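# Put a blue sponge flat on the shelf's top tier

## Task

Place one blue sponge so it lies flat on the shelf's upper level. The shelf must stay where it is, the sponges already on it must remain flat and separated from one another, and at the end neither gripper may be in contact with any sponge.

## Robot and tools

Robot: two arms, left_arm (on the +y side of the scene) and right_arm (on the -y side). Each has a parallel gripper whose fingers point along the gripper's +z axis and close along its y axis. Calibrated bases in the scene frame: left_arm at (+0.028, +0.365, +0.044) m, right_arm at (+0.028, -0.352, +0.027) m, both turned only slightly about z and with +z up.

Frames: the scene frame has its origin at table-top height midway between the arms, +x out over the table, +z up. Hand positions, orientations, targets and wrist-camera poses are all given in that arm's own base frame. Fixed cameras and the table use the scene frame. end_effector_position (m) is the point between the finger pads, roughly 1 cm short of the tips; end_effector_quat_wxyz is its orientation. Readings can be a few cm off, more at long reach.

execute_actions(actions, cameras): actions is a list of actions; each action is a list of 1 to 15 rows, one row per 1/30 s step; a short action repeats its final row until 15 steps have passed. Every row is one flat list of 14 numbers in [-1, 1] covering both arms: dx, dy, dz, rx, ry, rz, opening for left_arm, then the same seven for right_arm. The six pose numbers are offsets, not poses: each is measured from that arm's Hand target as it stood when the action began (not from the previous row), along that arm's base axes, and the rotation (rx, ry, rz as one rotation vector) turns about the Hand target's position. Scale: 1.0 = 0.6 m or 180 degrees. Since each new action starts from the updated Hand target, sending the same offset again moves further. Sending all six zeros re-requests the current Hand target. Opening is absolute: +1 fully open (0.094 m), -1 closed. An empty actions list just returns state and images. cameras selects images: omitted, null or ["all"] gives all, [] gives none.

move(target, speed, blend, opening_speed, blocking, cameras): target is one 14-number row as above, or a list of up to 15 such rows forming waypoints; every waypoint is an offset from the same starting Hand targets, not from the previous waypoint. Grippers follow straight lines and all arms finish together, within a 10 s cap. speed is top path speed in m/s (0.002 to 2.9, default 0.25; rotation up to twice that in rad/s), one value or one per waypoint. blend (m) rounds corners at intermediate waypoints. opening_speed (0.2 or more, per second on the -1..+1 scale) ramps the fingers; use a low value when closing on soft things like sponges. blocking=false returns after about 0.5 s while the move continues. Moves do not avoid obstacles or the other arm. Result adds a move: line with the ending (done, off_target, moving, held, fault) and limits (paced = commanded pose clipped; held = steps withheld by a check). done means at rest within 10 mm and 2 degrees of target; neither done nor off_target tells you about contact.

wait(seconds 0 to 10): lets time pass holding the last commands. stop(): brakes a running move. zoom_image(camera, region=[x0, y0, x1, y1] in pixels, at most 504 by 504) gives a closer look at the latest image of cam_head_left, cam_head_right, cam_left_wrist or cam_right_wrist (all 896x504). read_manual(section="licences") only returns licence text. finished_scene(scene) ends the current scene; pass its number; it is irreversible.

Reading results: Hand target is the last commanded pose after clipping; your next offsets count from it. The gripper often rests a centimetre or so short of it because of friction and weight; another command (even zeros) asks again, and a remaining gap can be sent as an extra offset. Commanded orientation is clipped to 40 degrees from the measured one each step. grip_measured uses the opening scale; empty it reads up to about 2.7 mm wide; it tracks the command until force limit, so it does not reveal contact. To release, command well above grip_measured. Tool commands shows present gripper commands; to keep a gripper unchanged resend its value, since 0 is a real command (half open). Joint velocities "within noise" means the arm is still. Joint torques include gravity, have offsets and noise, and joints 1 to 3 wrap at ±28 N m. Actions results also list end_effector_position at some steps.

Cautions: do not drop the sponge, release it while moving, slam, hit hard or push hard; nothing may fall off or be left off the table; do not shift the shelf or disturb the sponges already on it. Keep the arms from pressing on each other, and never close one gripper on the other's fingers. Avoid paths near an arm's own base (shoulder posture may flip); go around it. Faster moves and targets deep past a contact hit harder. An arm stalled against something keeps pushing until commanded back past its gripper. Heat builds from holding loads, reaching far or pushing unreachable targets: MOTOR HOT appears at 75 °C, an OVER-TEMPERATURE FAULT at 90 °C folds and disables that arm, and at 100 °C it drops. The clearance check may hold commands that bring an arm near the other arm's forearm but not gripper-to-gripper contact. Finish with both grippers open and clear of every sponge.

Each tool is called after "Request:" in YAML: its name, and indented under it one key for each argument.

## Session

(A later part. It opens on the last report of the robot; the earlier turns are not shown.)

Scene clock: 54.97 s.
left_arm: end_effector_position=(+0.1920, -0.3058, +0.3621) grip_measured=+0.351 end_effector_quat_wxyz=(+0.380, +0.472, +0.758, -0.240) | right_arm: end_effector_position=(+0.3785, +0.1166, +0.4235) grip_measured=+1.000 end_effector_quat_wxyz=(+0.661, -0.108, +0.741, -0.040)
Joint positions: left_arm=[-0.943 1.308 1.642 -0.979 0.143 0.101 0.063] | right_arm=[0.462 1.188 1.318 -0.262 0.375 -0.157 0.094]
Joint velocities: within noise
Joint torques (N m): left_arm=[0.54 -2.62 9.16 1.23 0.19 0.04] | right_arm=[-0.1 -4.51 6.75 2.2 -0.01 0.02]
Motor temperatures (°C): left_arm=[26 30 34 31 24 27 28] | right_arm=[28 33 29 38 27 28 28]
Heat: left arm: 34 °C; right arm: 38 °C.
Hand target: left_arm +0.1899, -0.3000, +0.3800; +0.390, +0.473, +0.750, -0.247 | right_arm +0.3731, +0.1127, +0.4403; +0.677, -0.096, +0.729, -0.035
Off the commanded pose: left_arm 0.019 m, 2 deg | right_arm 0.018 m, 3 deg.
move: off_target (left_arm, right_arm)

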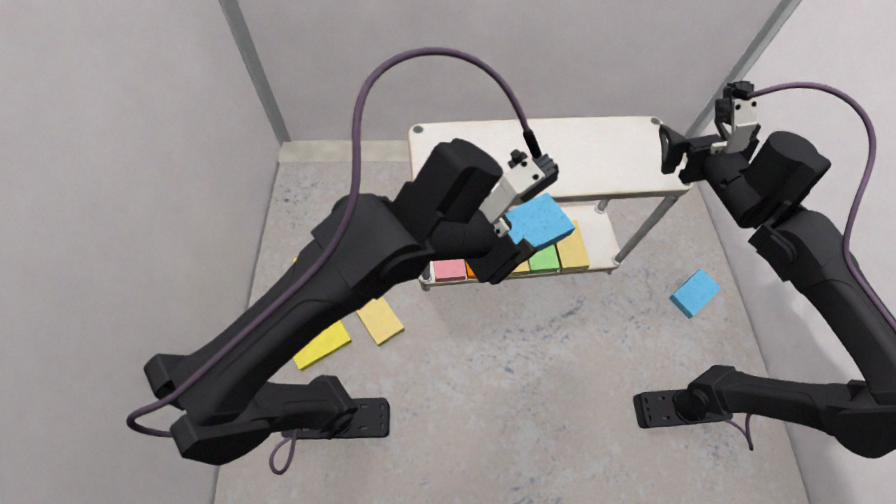

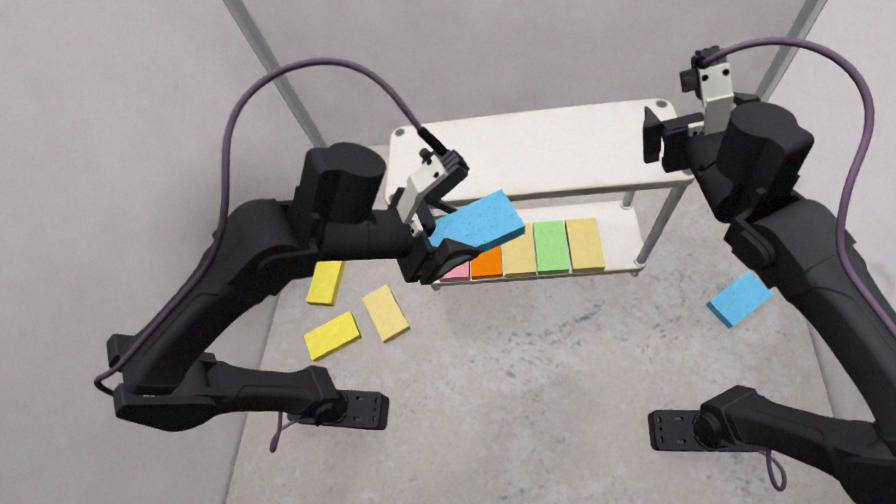

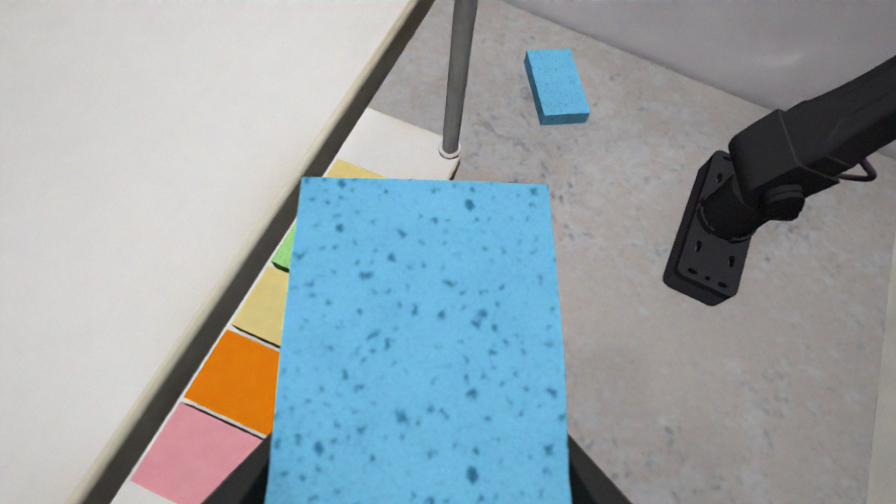

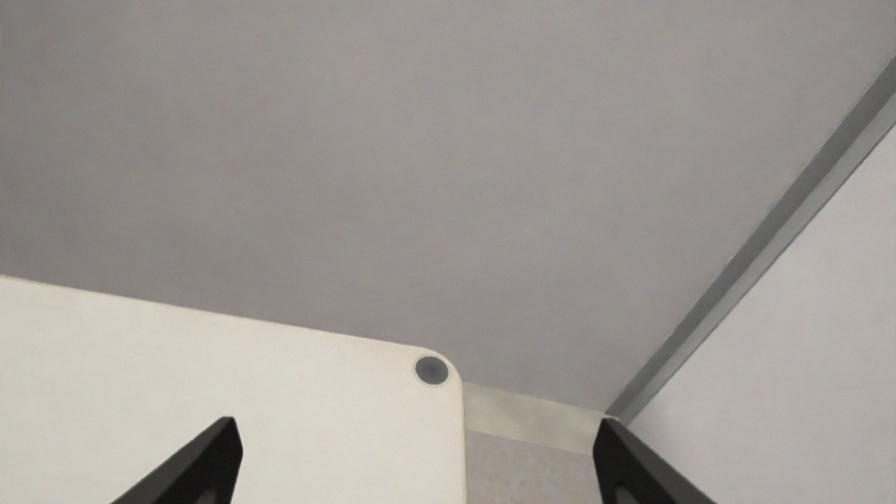

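Request:
move:
  target:
    - [0.3135, 0.04, 0.005, 0, 0, 0.0417, 0.22, 0, 0, 0, 0, 0, 0, 1.0]
  speed: 0.12

Scene clock: 59.90 s.
left_arm: end_effector_position=(+0.3866, -0.2738, +0.3656) grip_measured=+0.351 end_effector_quat_wxyz=(+0.397, +0.412, +0.792, -0.211) | right_arm: end_effector_position=(+0.3785, +0.1166, +0.4235) grip_measured=+1.000 end_effector_quat_wxyz=(+0.661, -0.108, +0.741, -0.040)
Joint positions: left_arm=[-0.475 1.8 2.154 -1.053 0.39 0.302 0.063] | right_arm=[0.462 1.188 1.318 -0.262 0.375 -0.157 0.094]
Joint velocities: within noise
Joint torques (N m): left_arm=[0.2 -6.26 9.05 1.14 0.38 0.04] | right_arm=[-0.09 -4.51 6.74 2.2 -0.01 0.02]
Motor temperatures (°C): left_arm=[26 29 35 30 24 27 29] | right_arm=[28 33 29 38 27 28 28]
Heat: left arm: 35 °C; right arm: 38 °C.
Hand target: left_arm +0.3780, -0.2760, +0.3830; +0.406, +0.422, +0.780, -0.221 | right_arm +0.3731, +0.1127, +0.4403; +0.677, -0.096, +0.729, -0.035
Off the commanded pose: left_arm 0.020 m, 2 deg | right_arm 0.018 m, 3 deg.
move: off_target (left_arm, right_arm)

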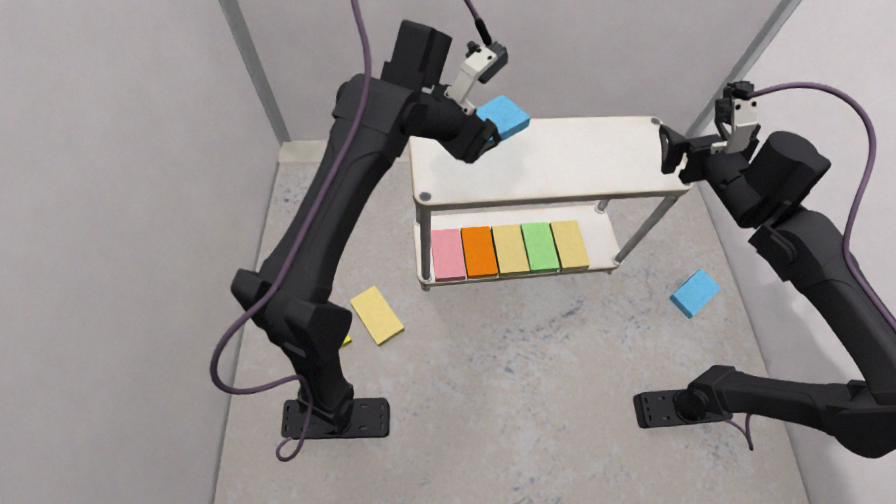

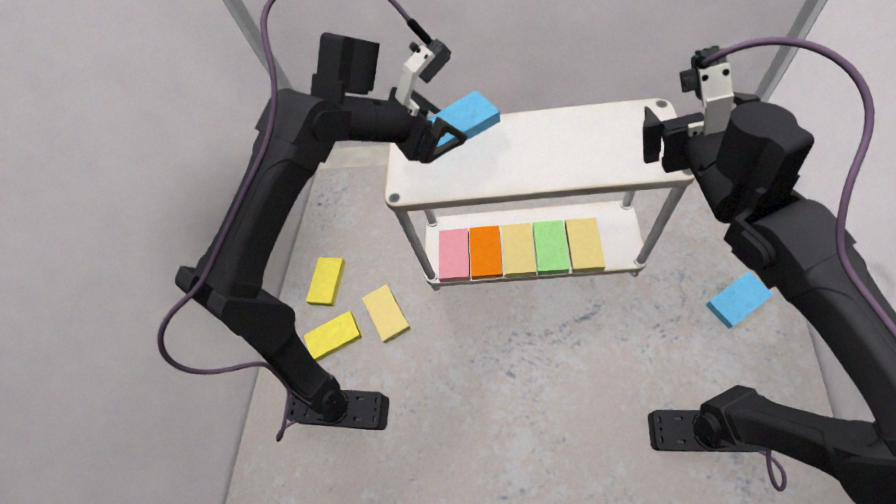

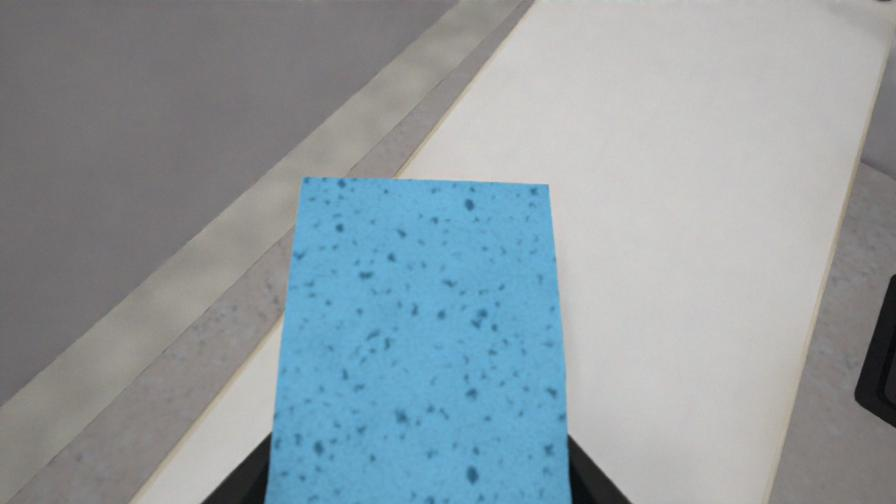

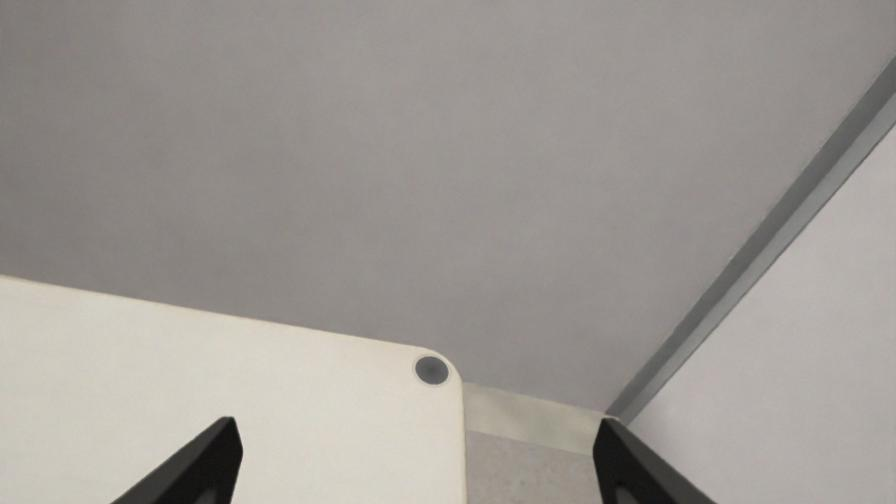

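Request:
move:
  target:
    - [-0.0233, -0.0037, -0.0427, 0.006, 0.004, 0, 0.22, 0, 0, 0, 0, 0, 0, 1.0]
  speed: 0.06

Scene clock: 62.33 s.
left_arm: end_effector_position=(+0.3694, -0.2748, +0.3351) grip_measured=+0.351 end_effector_quat_wxyz=(+0.361, +0.420, +0.805, -0.214) | right_arm: end_effector_position=(+0.3785, +0.1166, +0.4235) grip_measured=+1.000 end_effector_quat_wxyz=(+0.661, -0.108, +0.741, -0.040)
Joint positions: left_arm=[-0.495 1.748 2.01 -1.038 0.389 0.302 0.063] | right_arm=[0.462 1.188 1.318 -0.262 0.375 -0.157 0.094]
Joint velocities: within noise
Joint torques (N m): left_arm=[-0.44 -9.17 4.03 1.81 0.11 -0.07] | right_arm=[-0.09 -4.51 6.74 2.2 -0.01 0.01]
Motor temperatures (°C): left_arm=[26 30 34 30 24 27 29] | right_arm=[28 33 29 38 27 28 28]
Heat: left arm: 34 °C; right arm: 38 °C.
Hand target: left_arm +0.3641, -0.2782, +0.3574; +0.397, +0.425, +0.784, -0.216 | right_arm +0.3731, +0.1127, +0.4403; +0.677, -0.096, +0.729, -0.035
Off the commanded pose: left_arm 0.023 m, 5 deg | right_arm 0.018 m, 3 deg.
move: off_target (left_arm, right_arm)

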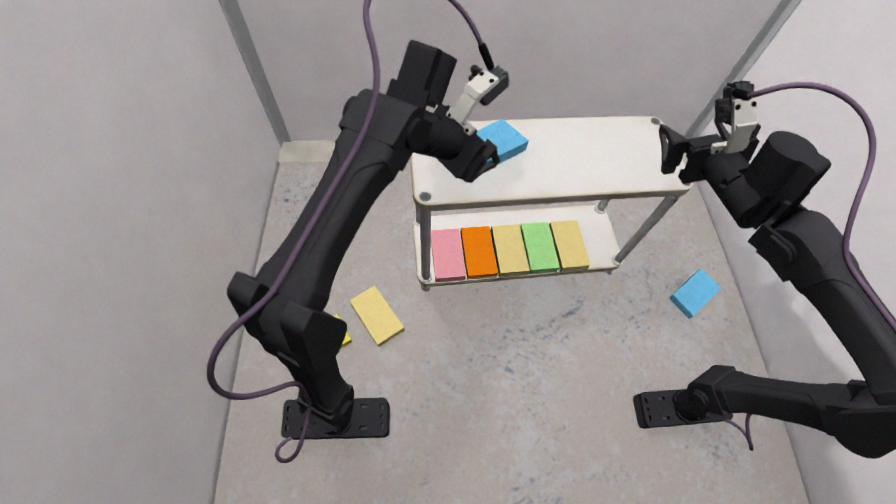

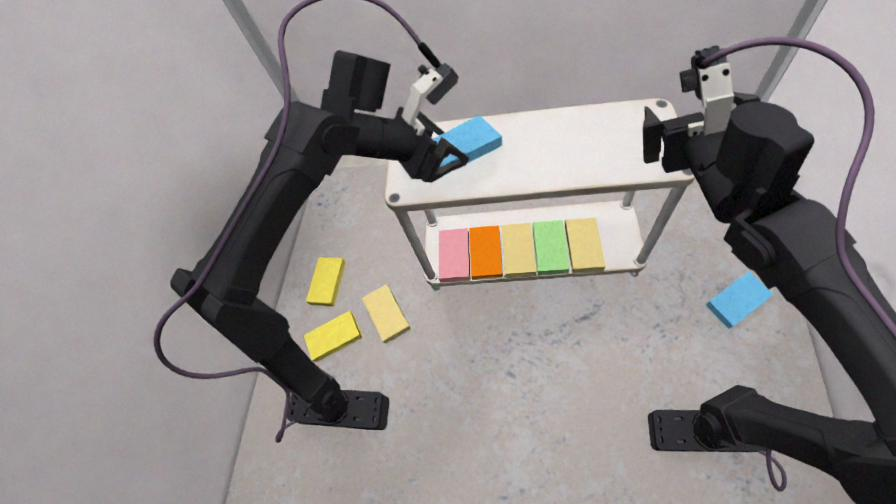

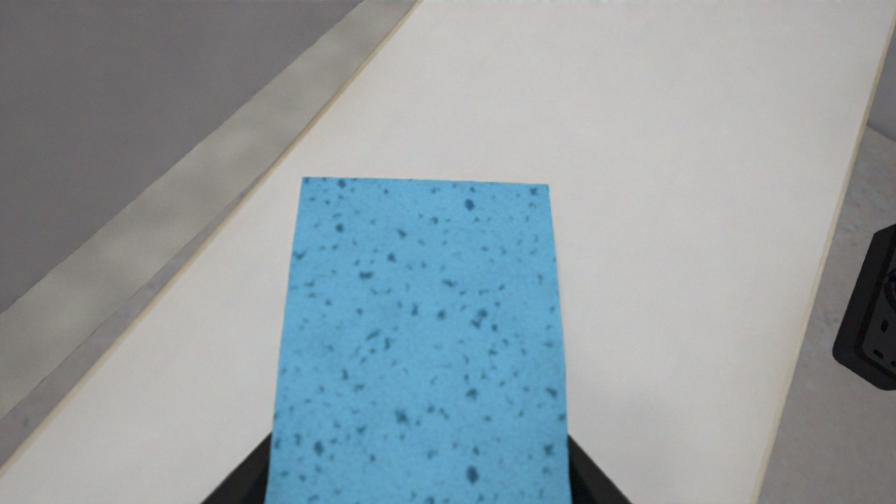

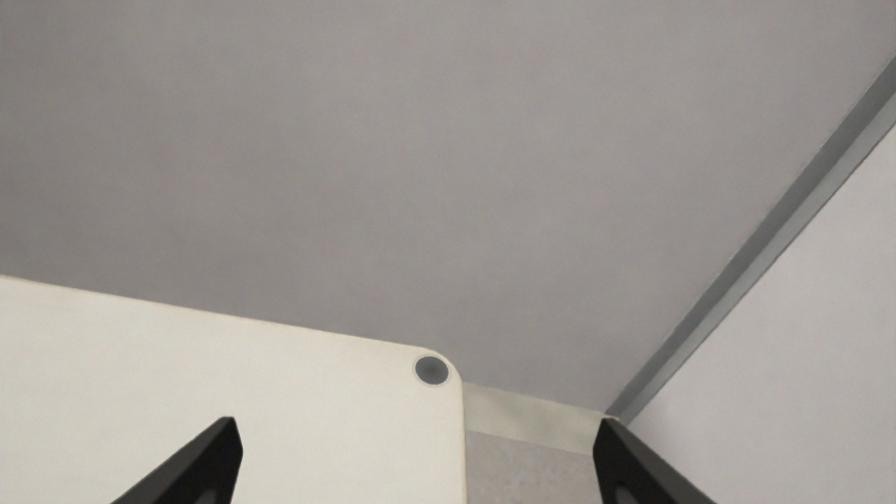

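Request:
move:
  target:
    - [0, 0, -0.005, -0.0124, -0.0084, 0, 0.22, 0, 0, 0, 0, 0, 0, 1.0]
  speed: 0.06
  cameras: ["cam_left_wrist", "cam_head_right"]

Scene clock: 63.80 s.
left_arm: end_effector_position=(+0.3684, -0.2743, +0.3291) grip_measured=+0.351 end_effector_quat_wxyz=(+0.377, +0.419, +0.798, -0.214) | right_arm: end_effector_position=(+0.3785, +0.1166, +0.4235) grip_measured=+1.000 end_effector_quat_wxyz=(+0.661, -0.108, +0.741, -0.040)
Joint positions: left_arm=[-0.495 1.695 1.894 -0.94 0.389 0.3 0.063] | right_arm=[0.462 1.188 1.318 -0.262 0.375 -0.157 0.094]
Joint velocities: within noise
Joint torques (N m): left_arm=[0.06 -8.95 4.23 1.94 0.28 -0.08] | right_arm=[-0.1 -4.51 6.75 2.2 -0.01 0.01]
Motor temperatures (°C): left_arm=[26 30 34 30 24 27 29] | right_arm=[28 33 29 38 27 28 28]
Heat: left arm: 34 °C; right arm: 38 °C.
Hand target: left_arm +0.3641, -0.2782, +0.3544; +0.415, +0.420, +0.775, -0.226 | right_arm +0.3731, +0.1127, +0.4403; +0.677, -0.096, +0.729, -0.035
Off the commanded pose: left_arm 0.026 m, 5 deg | right_arm 0.018 m, 3 deg.
move: off_target (left_arm, right_arm)
Images, in order (width x height): cam_head_right 896x504, cam_left_wrist 896x504.

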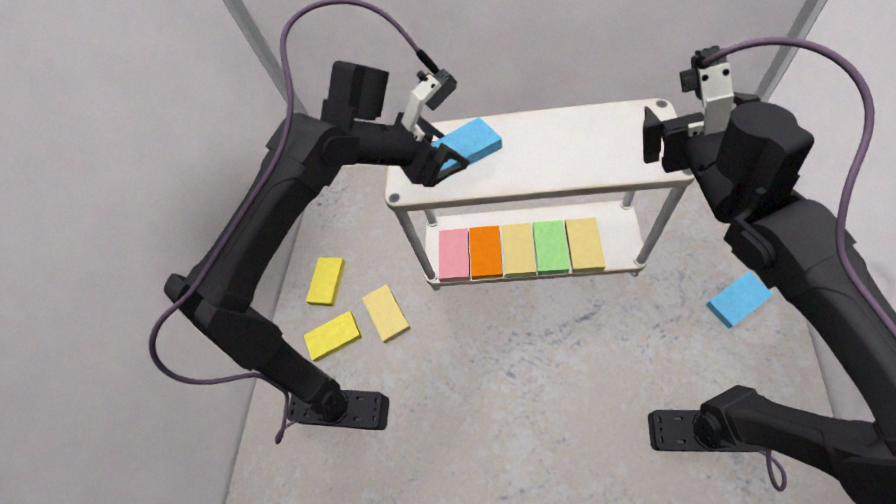

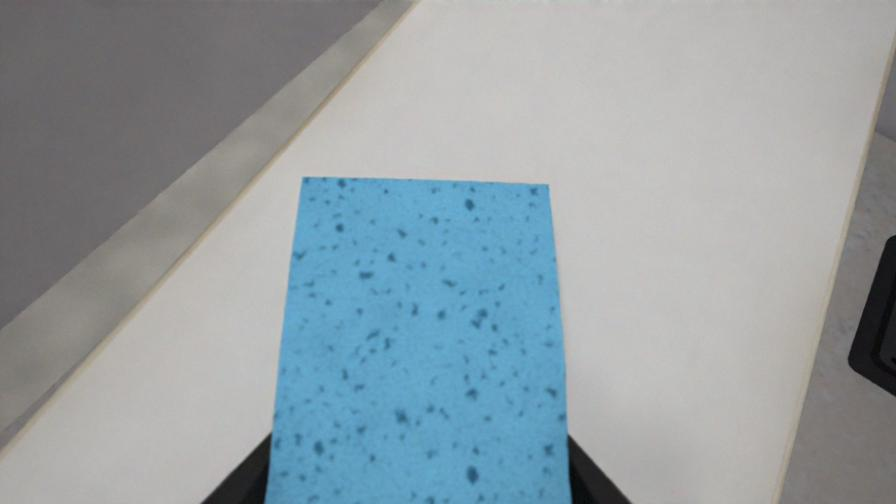

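Request:
zoom_image:
  camera: "cam_head_right"
  region: [380, 90, 540, 220]

Scaled by 3.150 from the camera's 896x504 image, which has a finer 1280x720 frame.

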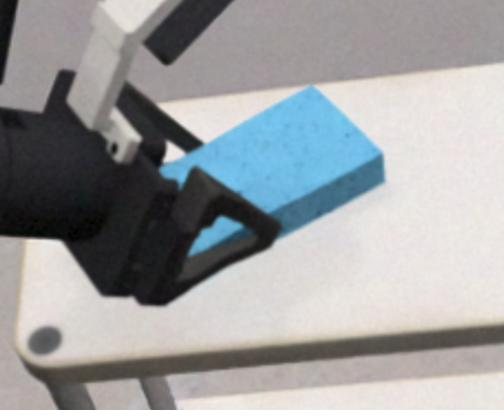

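Request:
move:
  target:
    - [0, 0, -0.0117, -0.003, -0.002, 0, 0.22, 0, 0, 0, 0, 0, 0, 1.0]
  speed: 0.05
  cameras: ["cam_left_wrist", "cam_head_right"]

Scene clock: 65.37 s.
left_arm: end_effector_position=(+0.3690, -0.2746, +0.3282) grip_measured=+0.351 end_effector_quat_wxyz=(+0.391, +0.418, +0.791, -0.215) | right_arm: end_effector_position=(+0.3785, +0.1166, +0.4235) grip_measured=+1.000 end_effector_quat_wxyz=(+0.661, -0.108, +0.741, -0.040)
Joint positions: left_arm=[-0.495 1.665 1.832 -0.875 0.389 0.297 0.063] | right_arm=[0.462 1.188 1.318 -0.262 0.375 -0.157 0.094]
Joint velocities: within noise
Joint torques (N m): left_arm=[0.18 -8.31 4.11 1.87 0.32 -0.1] | right_arm=[-0.1 -4.51 6.75 2.2 -0.01 0.02]
Motor temperatures (°C): left_arm=[26 30 34 30 25 27 29] | right_arm=[28 33 29 38 27 28 28]
Heat: left arm: 34 °C; right arm: 38 °C.
Hand target: left_arm +0.3641, -0.2782, +0.3474; +0.420, +0.419, +0.772, -0.228 | right_arm +0.3731, +0.1127, +0.4403; +0.677, -0.096, +0.729, -0.035
Off the commanded pose: left_arm 0.020 m, 4 deg | right_arm 0.018 m, 3 deg.
move: off_target (left_arm, right_arm)
Images, in order (width x height): cam_head_right 896x504, cam_left_wrist 896x504.

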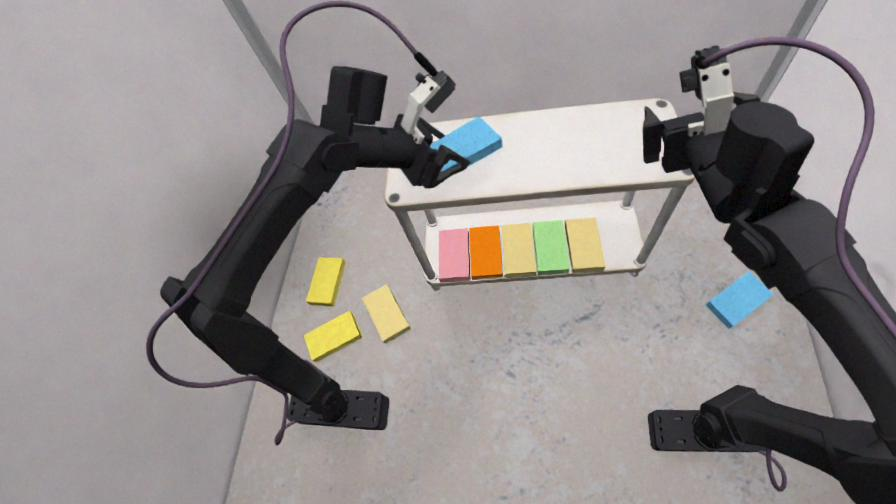

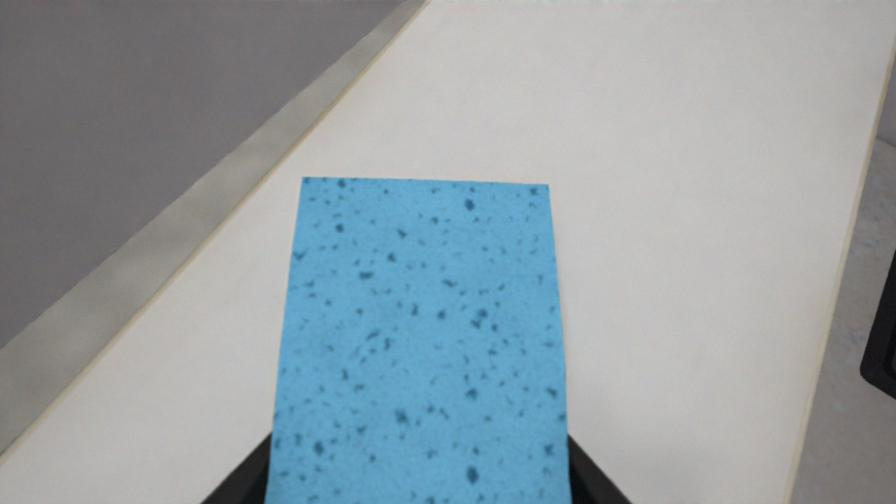

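Request:
move:
  target:
    - [0, 0, -0.0133, 0.004, 0.0027, 0, 0.22, 0, 0, 0, 0, 0, 0, 1.0]
  speed: 0.05
  cameras: ["cam_left_wrist", "cam_head_right"]

Scene clock: 66.50 s.
left_arm: end_effector_position=(+0.3692, -0.2747, +0.3283) grip_measured=+0.351 end_effector_quat_wxyz=(+0.396, +0.418, +0.789, -0.215) | right_arm: end_effector_position=(+0.3785, +0.1166, +0.4235) grip_measured=+1.000 end_effector_quat_wxyz=(+0.661, -0.108, +0.741, -0.040)
Joint positions: left_arm=[-0.495 1.656 1.814 -0.855 0.389 0.297 0.063] | right_arm=[0.462 1.188 1.318 -0.262 0.375 -0.157 0.094]
Joint velocities: within noise
Joint torques (N m): left_arm=[-0.02 -7.64 3.82 1.79 0.24 -0.06] | right_arm=[-0.1 -4.51 6.75 2.19 -0.01 0.01]
Motor temperatures (°C): left_arm=[26 30 34 31 25 27 29] | right_arm=[28 33 29 38 27 28 28]
Heat: left arm: 34 °C; right arm: 38 °C.
Hand target: left_arm +0.3641, -0.2782, +0.3394; +0.414, +0.420, +0.776, -0.225 | right_arm +0.3731, +0.1127, +0.4403; +0.677, -0.096, +0.729, -0.035
Off the commanded pose: left_arm 0.013 m, 3 deg | right_arm 0.018 m, 3 deg.
move: off_target (left_arm, right_arm)
Images, in order (width x height): cam_head_right 896x504, cam_left_wrist 896x504.

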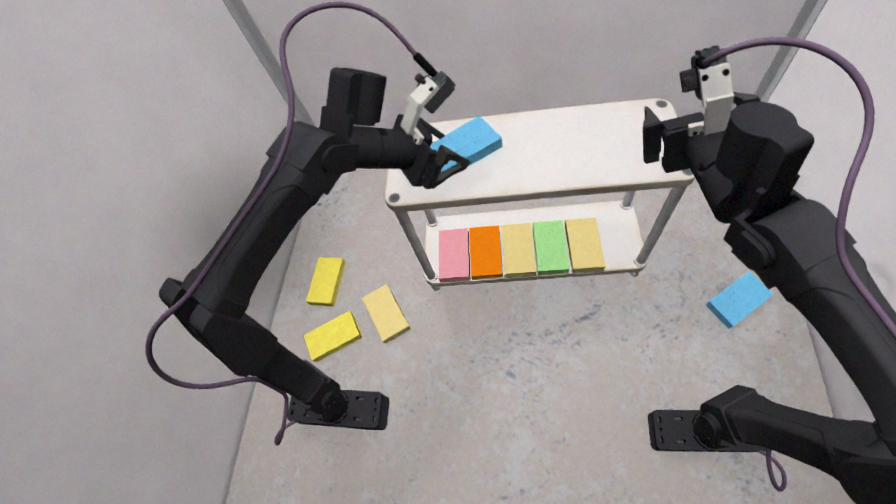

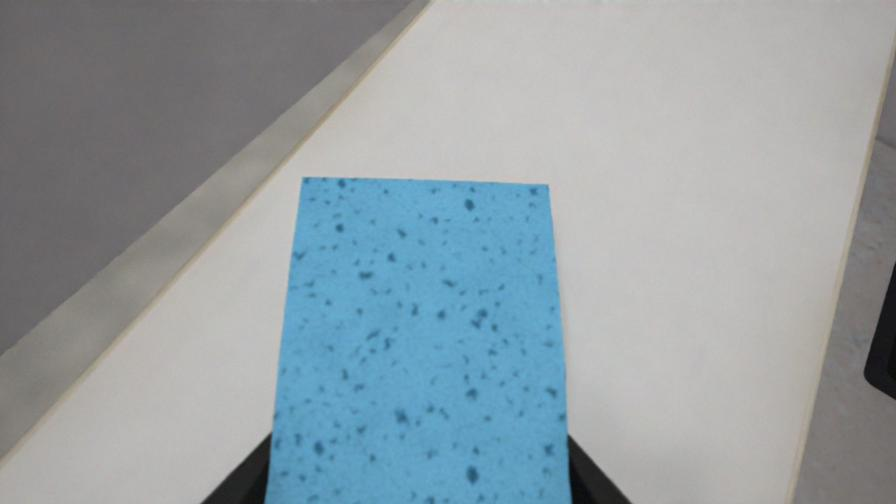

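Request:
zoom_image:
  camera: "cam_head_right"
  region: [380, 90, 540, 220]

Scaled by 3.150 from the camera's 896x504 image, which has a finer 1280x720 frame.

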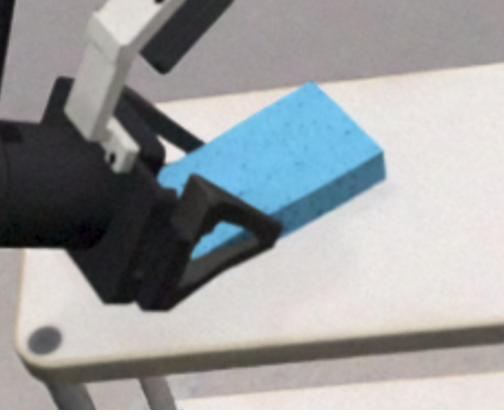

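Request:
move:
  target:
    - [0, 0, 0.004, 0.0055, 0.0037, 0, 0.22, 0, 0, 0, 0, 0, 0, 1.0]
    - [0, 0, 0.004, 0.0055, 0.0037, 0, 0.6, 0, 0, 0, 0, 0, 0, 1.0]
  speed: 0.05
  opening_speed: 0.6
  cameras: ["cam_left_wrist", "cam_head_right"]

Scene clock: 69.33 s.
left_arm: end_effector_position=(+0.3691, -0.2746, +0.3276) grip_measured=+0.598 end_effector_quat_wxyz=(+0.395, +0.419, +0.789, -0.215) | right_arm: end_effector_position=(+0.3785, +0.1166, +0.4235) grip_measured=+1.000 end_effector_quat_wxyz=(+0.661, -0.108, +0.741, -0.040)
Joint positions: left_arm=[-0.495 1.656 1.812 -0.855 0.389 0.299 0.075] | right_arm=[0.462 1.188 1.318 -0.262 0.375 -0.157 0.094]
Joint velocities: within noise
Joint torques (N m): left_arm=[-0.23 -6.16 7.38 1.34 0.18 0.01] | right_arm=[-0.1 -4.51 6.75 2.2 -0.01 0.01]
Motor temperatures (°C): left_arm=[26 30 34 30 25 27 29] | right_arm=[28 33 29 39 27 28 28]
Heat: left arm: 34 °C; right arm: 39 °C.
Hand target: left_arm +0.3641, -0.2782, +0.3418; +0.406, +0.422, +0.780, -0.221 | right_arm +0.3731, +0.1127, +0.4403; +0.677, -0.096, +0.729, -0.035
Off the commanded pose: left_arm 0.015 m, 2 deg | right_arm 0.018 m, 3 deg.
move: off_target (left_arm, right_arm); target 2's new opening was sent with left_arm's hand 0.015 m and 2 deg from that target
Images, in order (width x height): cam_head_right 896x504, cam_left_wrist 896x504.

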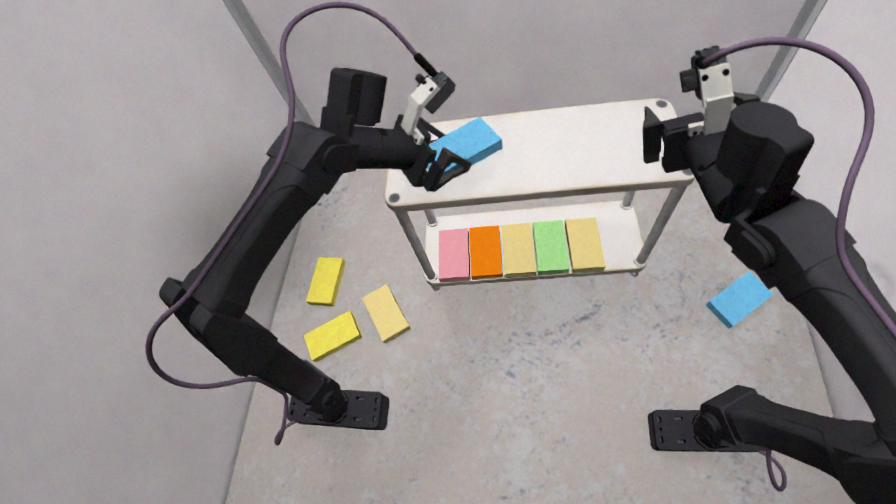

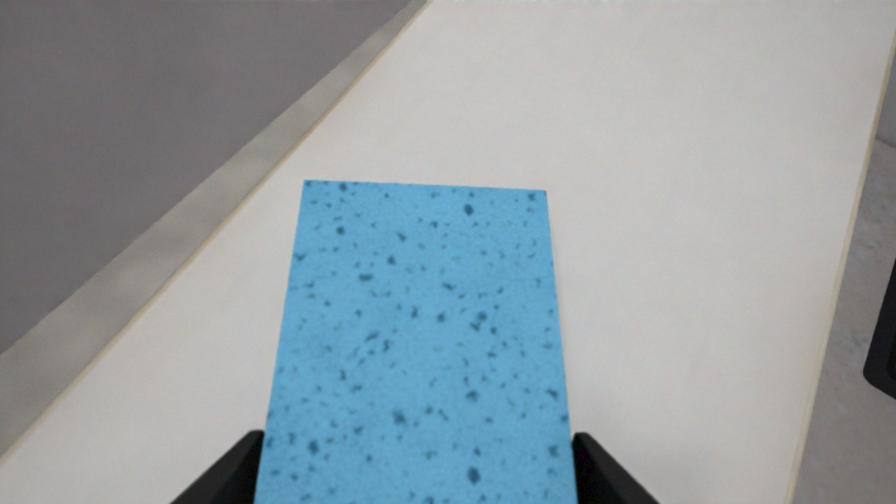

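Request:
move:
  target:
    - [0, 0, 0, 0, 0, 0, 0.9, 0, 0, 0, 0, 0, 0, 1.0]
    - [-0.117, 0.167, 0.167, 0, 0, 0, 0.9, 0, 0, 0, 0, 0, 0, 1.0]
  speed: 0.1

Scene clock: 73.47 s.
left_arm: end_effector_position=(+0.3051, -0.1758, +0.4309) grip_measured=+0.898 end_effector_quat_wxyz=(+0.400, +0.412, +0.791, -0.211) | right_arm: end_effector_position=(+0.3785, +0.1166, +0.4235) grip_measured=+1.000 end_effector_quat_wxyz=(+0.661, -0.108, +0.741, -0.040)
Joint positions: left_arm=[-0.257 1.609 2.302 -1.461 0.553 0.464 0.089] | right_arm=[0.462 1.188 1.318 -0.262 0.375 -0.157 0.094]
Joint velocities: within noise
Joint torques (N m): left_arm=[0.4 -3.6 6.91 1.02 0.49 0.04] | right_arm=[-0.1 -4.51 6.75 2.2 -0.01 0.01]
Motor temperatures (°C): left_arm=[26 30 34 30 25 27 29] | right_arm=[28 33 29 39 27 28 28]
Heat: left arm: 34 °C; right arm: 39 °C.
Hand target: left_arm +0.2939, -0.1780, +0.4420; +0.406, +0.422, +0.780, -0.221 | right_arm +0.3731, +0.1127, +0.4403; +0.677, -0.096, +0.729, -0.035
Off the commanded pose: left_arm 0.016 m, 2 deg | right_arm 0.018 m, 3 deg.
move: off_target (left_arm, right_arm)

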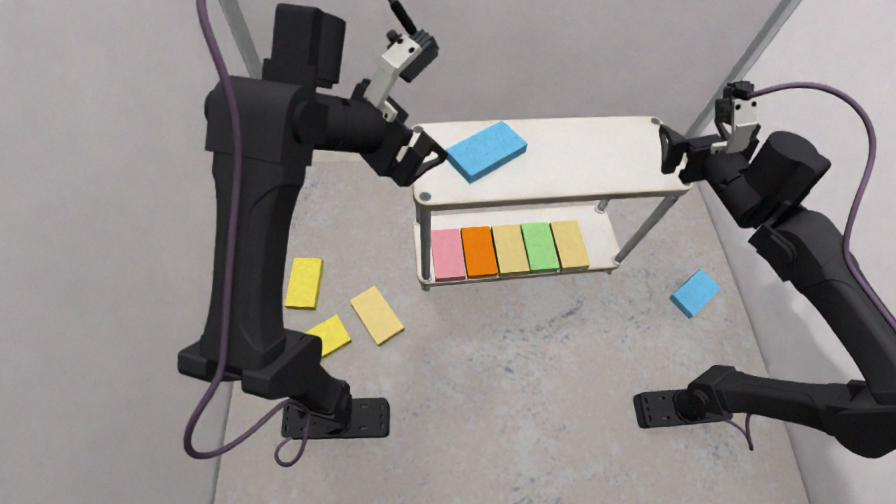

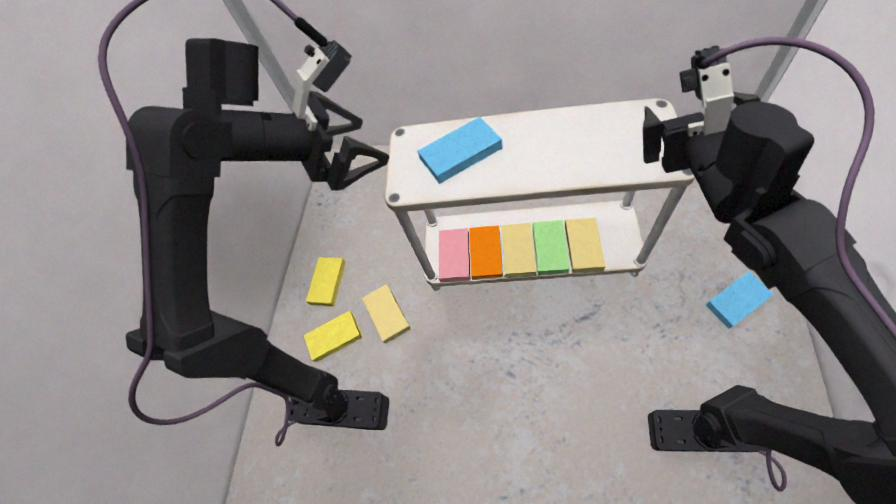

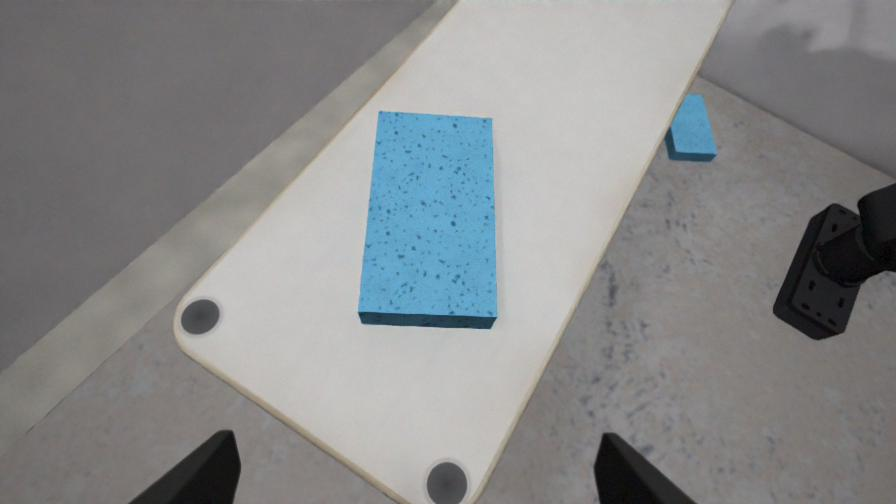

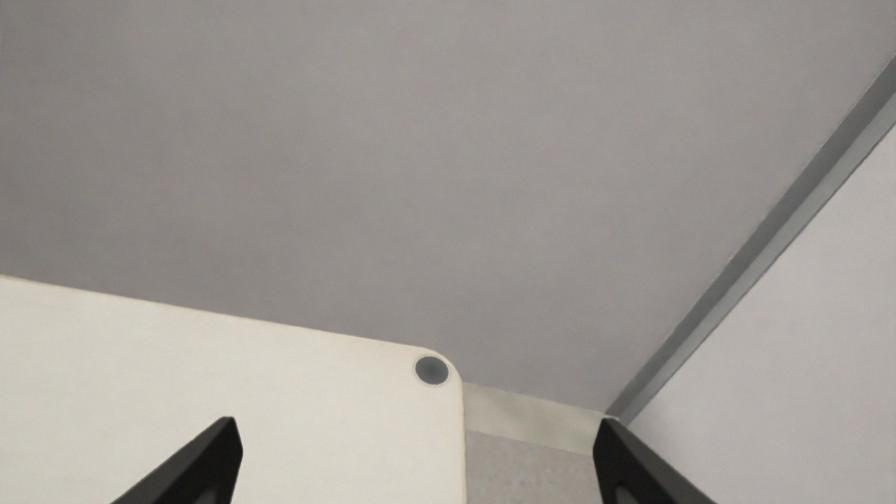

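Request:
zoom_image:
  camera: "cam_head_left"
  region: [400, 100, 700, 300]

Request:
zoom_image:
  camera: "cam_head_right"
  region: [380, 90, 700, 300]

Request:
zoom_image:
  camera: "cam_head_left"
  region: [270, 240, 770, 450]

Request:
zoom_image:
  camera: "cam_head_right"
  region: [280, 240, 790, 460]

Scaled by 1.680 from the camera's 896x504 image, which has a finer 1280x720 frame.

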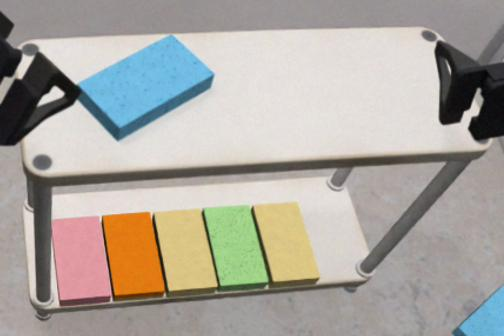

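Scaled by 1.575 from the camera's 896x504 image, which has a finer 1280x720 frame.

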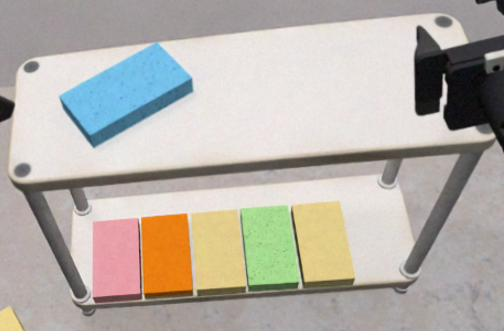

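Scaled by 1.008 from the camera's 896x504 image, which has a finer 1280x720 frame.

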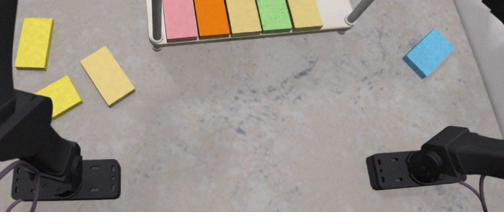

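Region (280, 240, 790, 460) is 510x220 pixels. A region can be at most 504 by 504 pixels.

Request:
move:
  target:
    - [0, 0, 0, 0, 0, 0, 0.9, -0.1385, -0.1045, -0.034, 0.0393, 0.042, -0.1034, 1.0]
    - [0, 0, 0, 0, 0, 0, 0.9, -0.1732, -0.368, -0.2672, 0.1311, 0.14, -0.3445, 1.0]
  speed: 0.2
  blend: [0.03, 0]

Scene clock: 81.93 s.
left_arm: end_effector_position=(+0.3051, -0.1758, +0.4309) grip_measured=+0.898 end_effector_quat_wxyz=(+0.400, +0.413, +0.791, -0.211) | right_arm: end_effector_position=(+0.2770, -0.1085, +0.2874) grip_measured=+1.000 end_effector_quat_wxyz=(+0.416, +0.418, +0.781, -0.203)
Joint positions: left_arm=[-0.257 1.609 2.302 -1.461 0.553 0.466 0.089] | right_arm=[0.048 1.145 1.251 -1.011 0.759 0.757 0.094]
Joint velocities: within noise
Joint torques (N m): left_arm=[0.35 -3.54 7.02 1.04 0.47 0.04] | right_arm=[-0.44 -3.08 4.15 0.98 0.24 0.06]
Motor temperatures (°C): left_arm=[26 30 33 29 25 27 28] | right_arm=[28 33 29 38 27 28 28]
Heat: left arm: 33 °C; right arm: 38 °C.
Hand target: left_arm +0.2939, -0.1780, +0.4420; +0.406, +0.422, +0.780, -0.221 | right_arm +0.2692, -0.1081, +0.2800; +0.401, +0.415, +0.788, -0.211
Off the commanded pose: left_arm 0.016 m, 2 deg | right_arm 0.011 m, 2 deg.
move: off_target (left_arm, right_arm)

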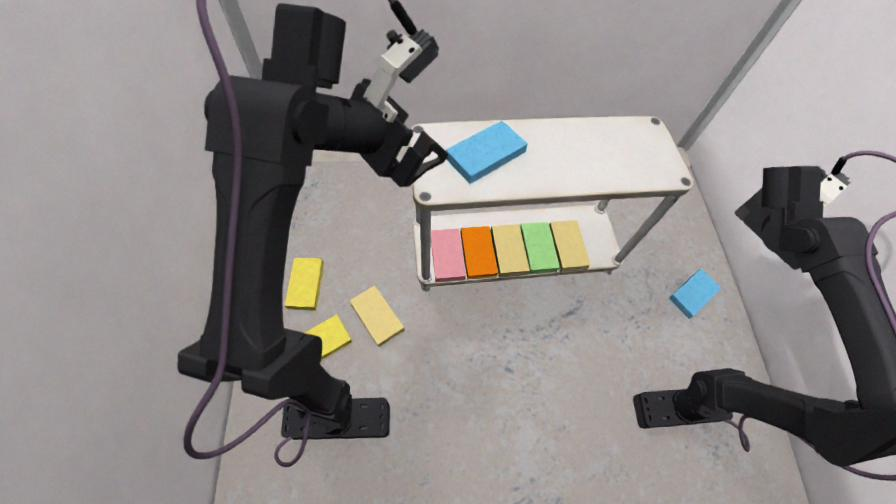

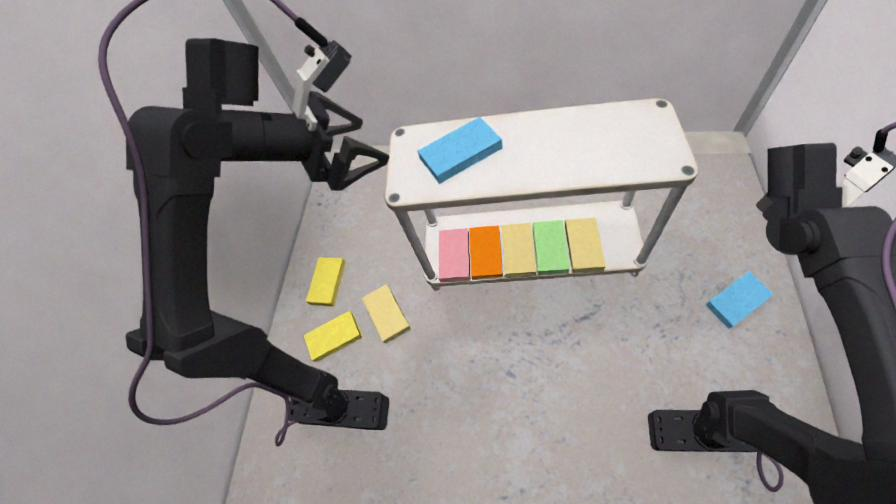

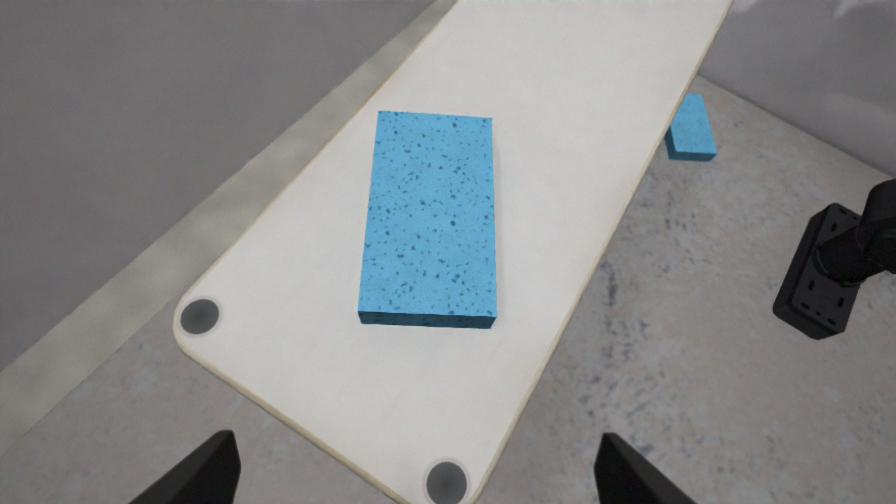

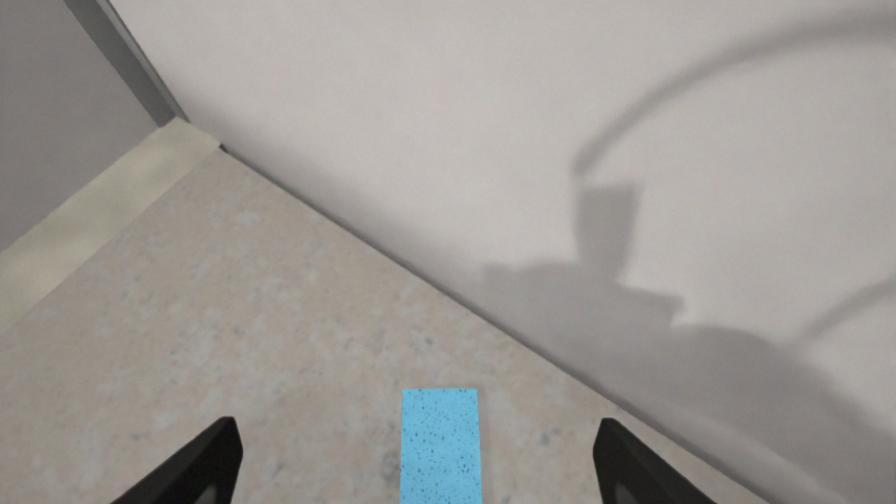

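Request:
move:
  target:
    - [0, 0, 0, 0, 0, 0, 0.9, -0.0048, 0.0033, -0.3583, 0, 0, -0.011, 1.0]
  speed: 0.2
  cameras: ["cam_right_wrist", "cam_head_left"]

Scene clock: 85.53 s.
left_arm: end_effector_position=(+0.3048, -0.1758, +0.4306) grip_measured=+0.898 end_effector_quat_wxyz=(+0.399, +0.413, +0.791, -0.211) | right_arm: end_effector_position=(+0.2635, -0.1036, +0.0603) grip_measured=+1.000 end_effector_quat_wxyz=(+0.378, +0.427, +0.793, -0.213)
Joint positions: left_arm=[-0.257 1.609 2.302 -1.463 0.553 0.466 0.089] | right_arm=[0.069 1.277 0.451 -0.209 0.759 0.839 0.094]
Joint velocities: within noise
Joint torques (N m): left_arm=[0.4 -3.51 6.95 1.03 0.48 0.03] | right_arm=[-0.08 -3.22 3.62 1.72 0.6 -0.07]
Motor temperatures (°C): left_arm=[26 30 33 29 25 27 28] | right_arm=[28 33 29 38 27 28 28]
Heat: left arm: 33 °C; right arm: 38 °C.
Hand target: left_arm +0.2939, -0.1780, +0.4420; +0.406, +0.422, +0.780, -0.221 | right_arm +0.2663, -0.1061, +0.0650; +0.398, +0.429, +0.781, -0.218
Off the commanded pose: left_arm 0.016 m, 2 deg | right_arm 0.006 m, 3 deg.
move: off_target (left_arm, right_arm)
Images, in order (width x height): cam_head_left 896x504, cam_right_wrist 896x504.

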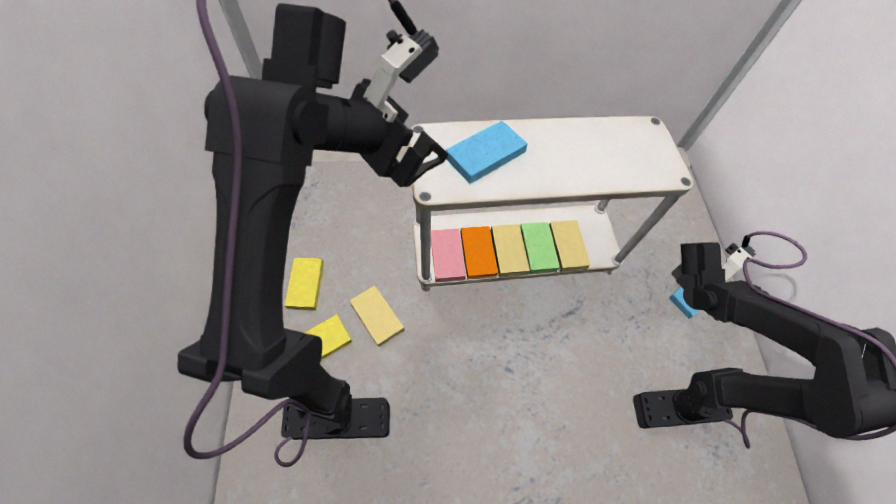

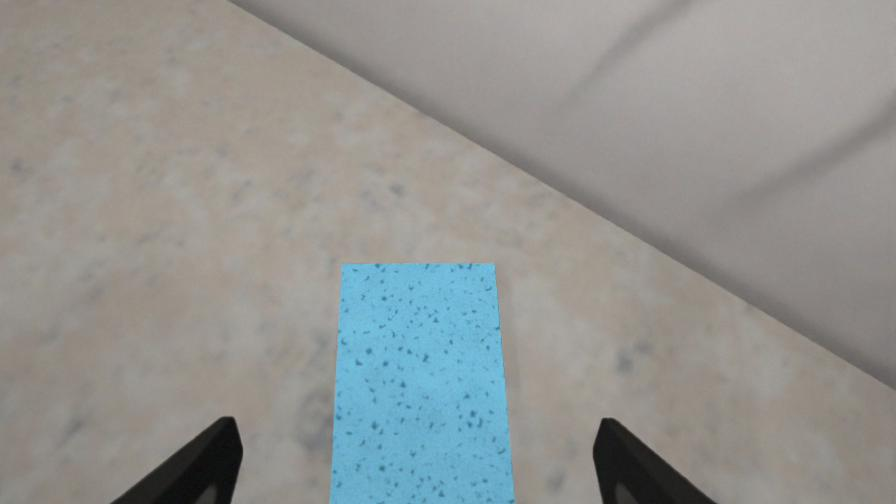

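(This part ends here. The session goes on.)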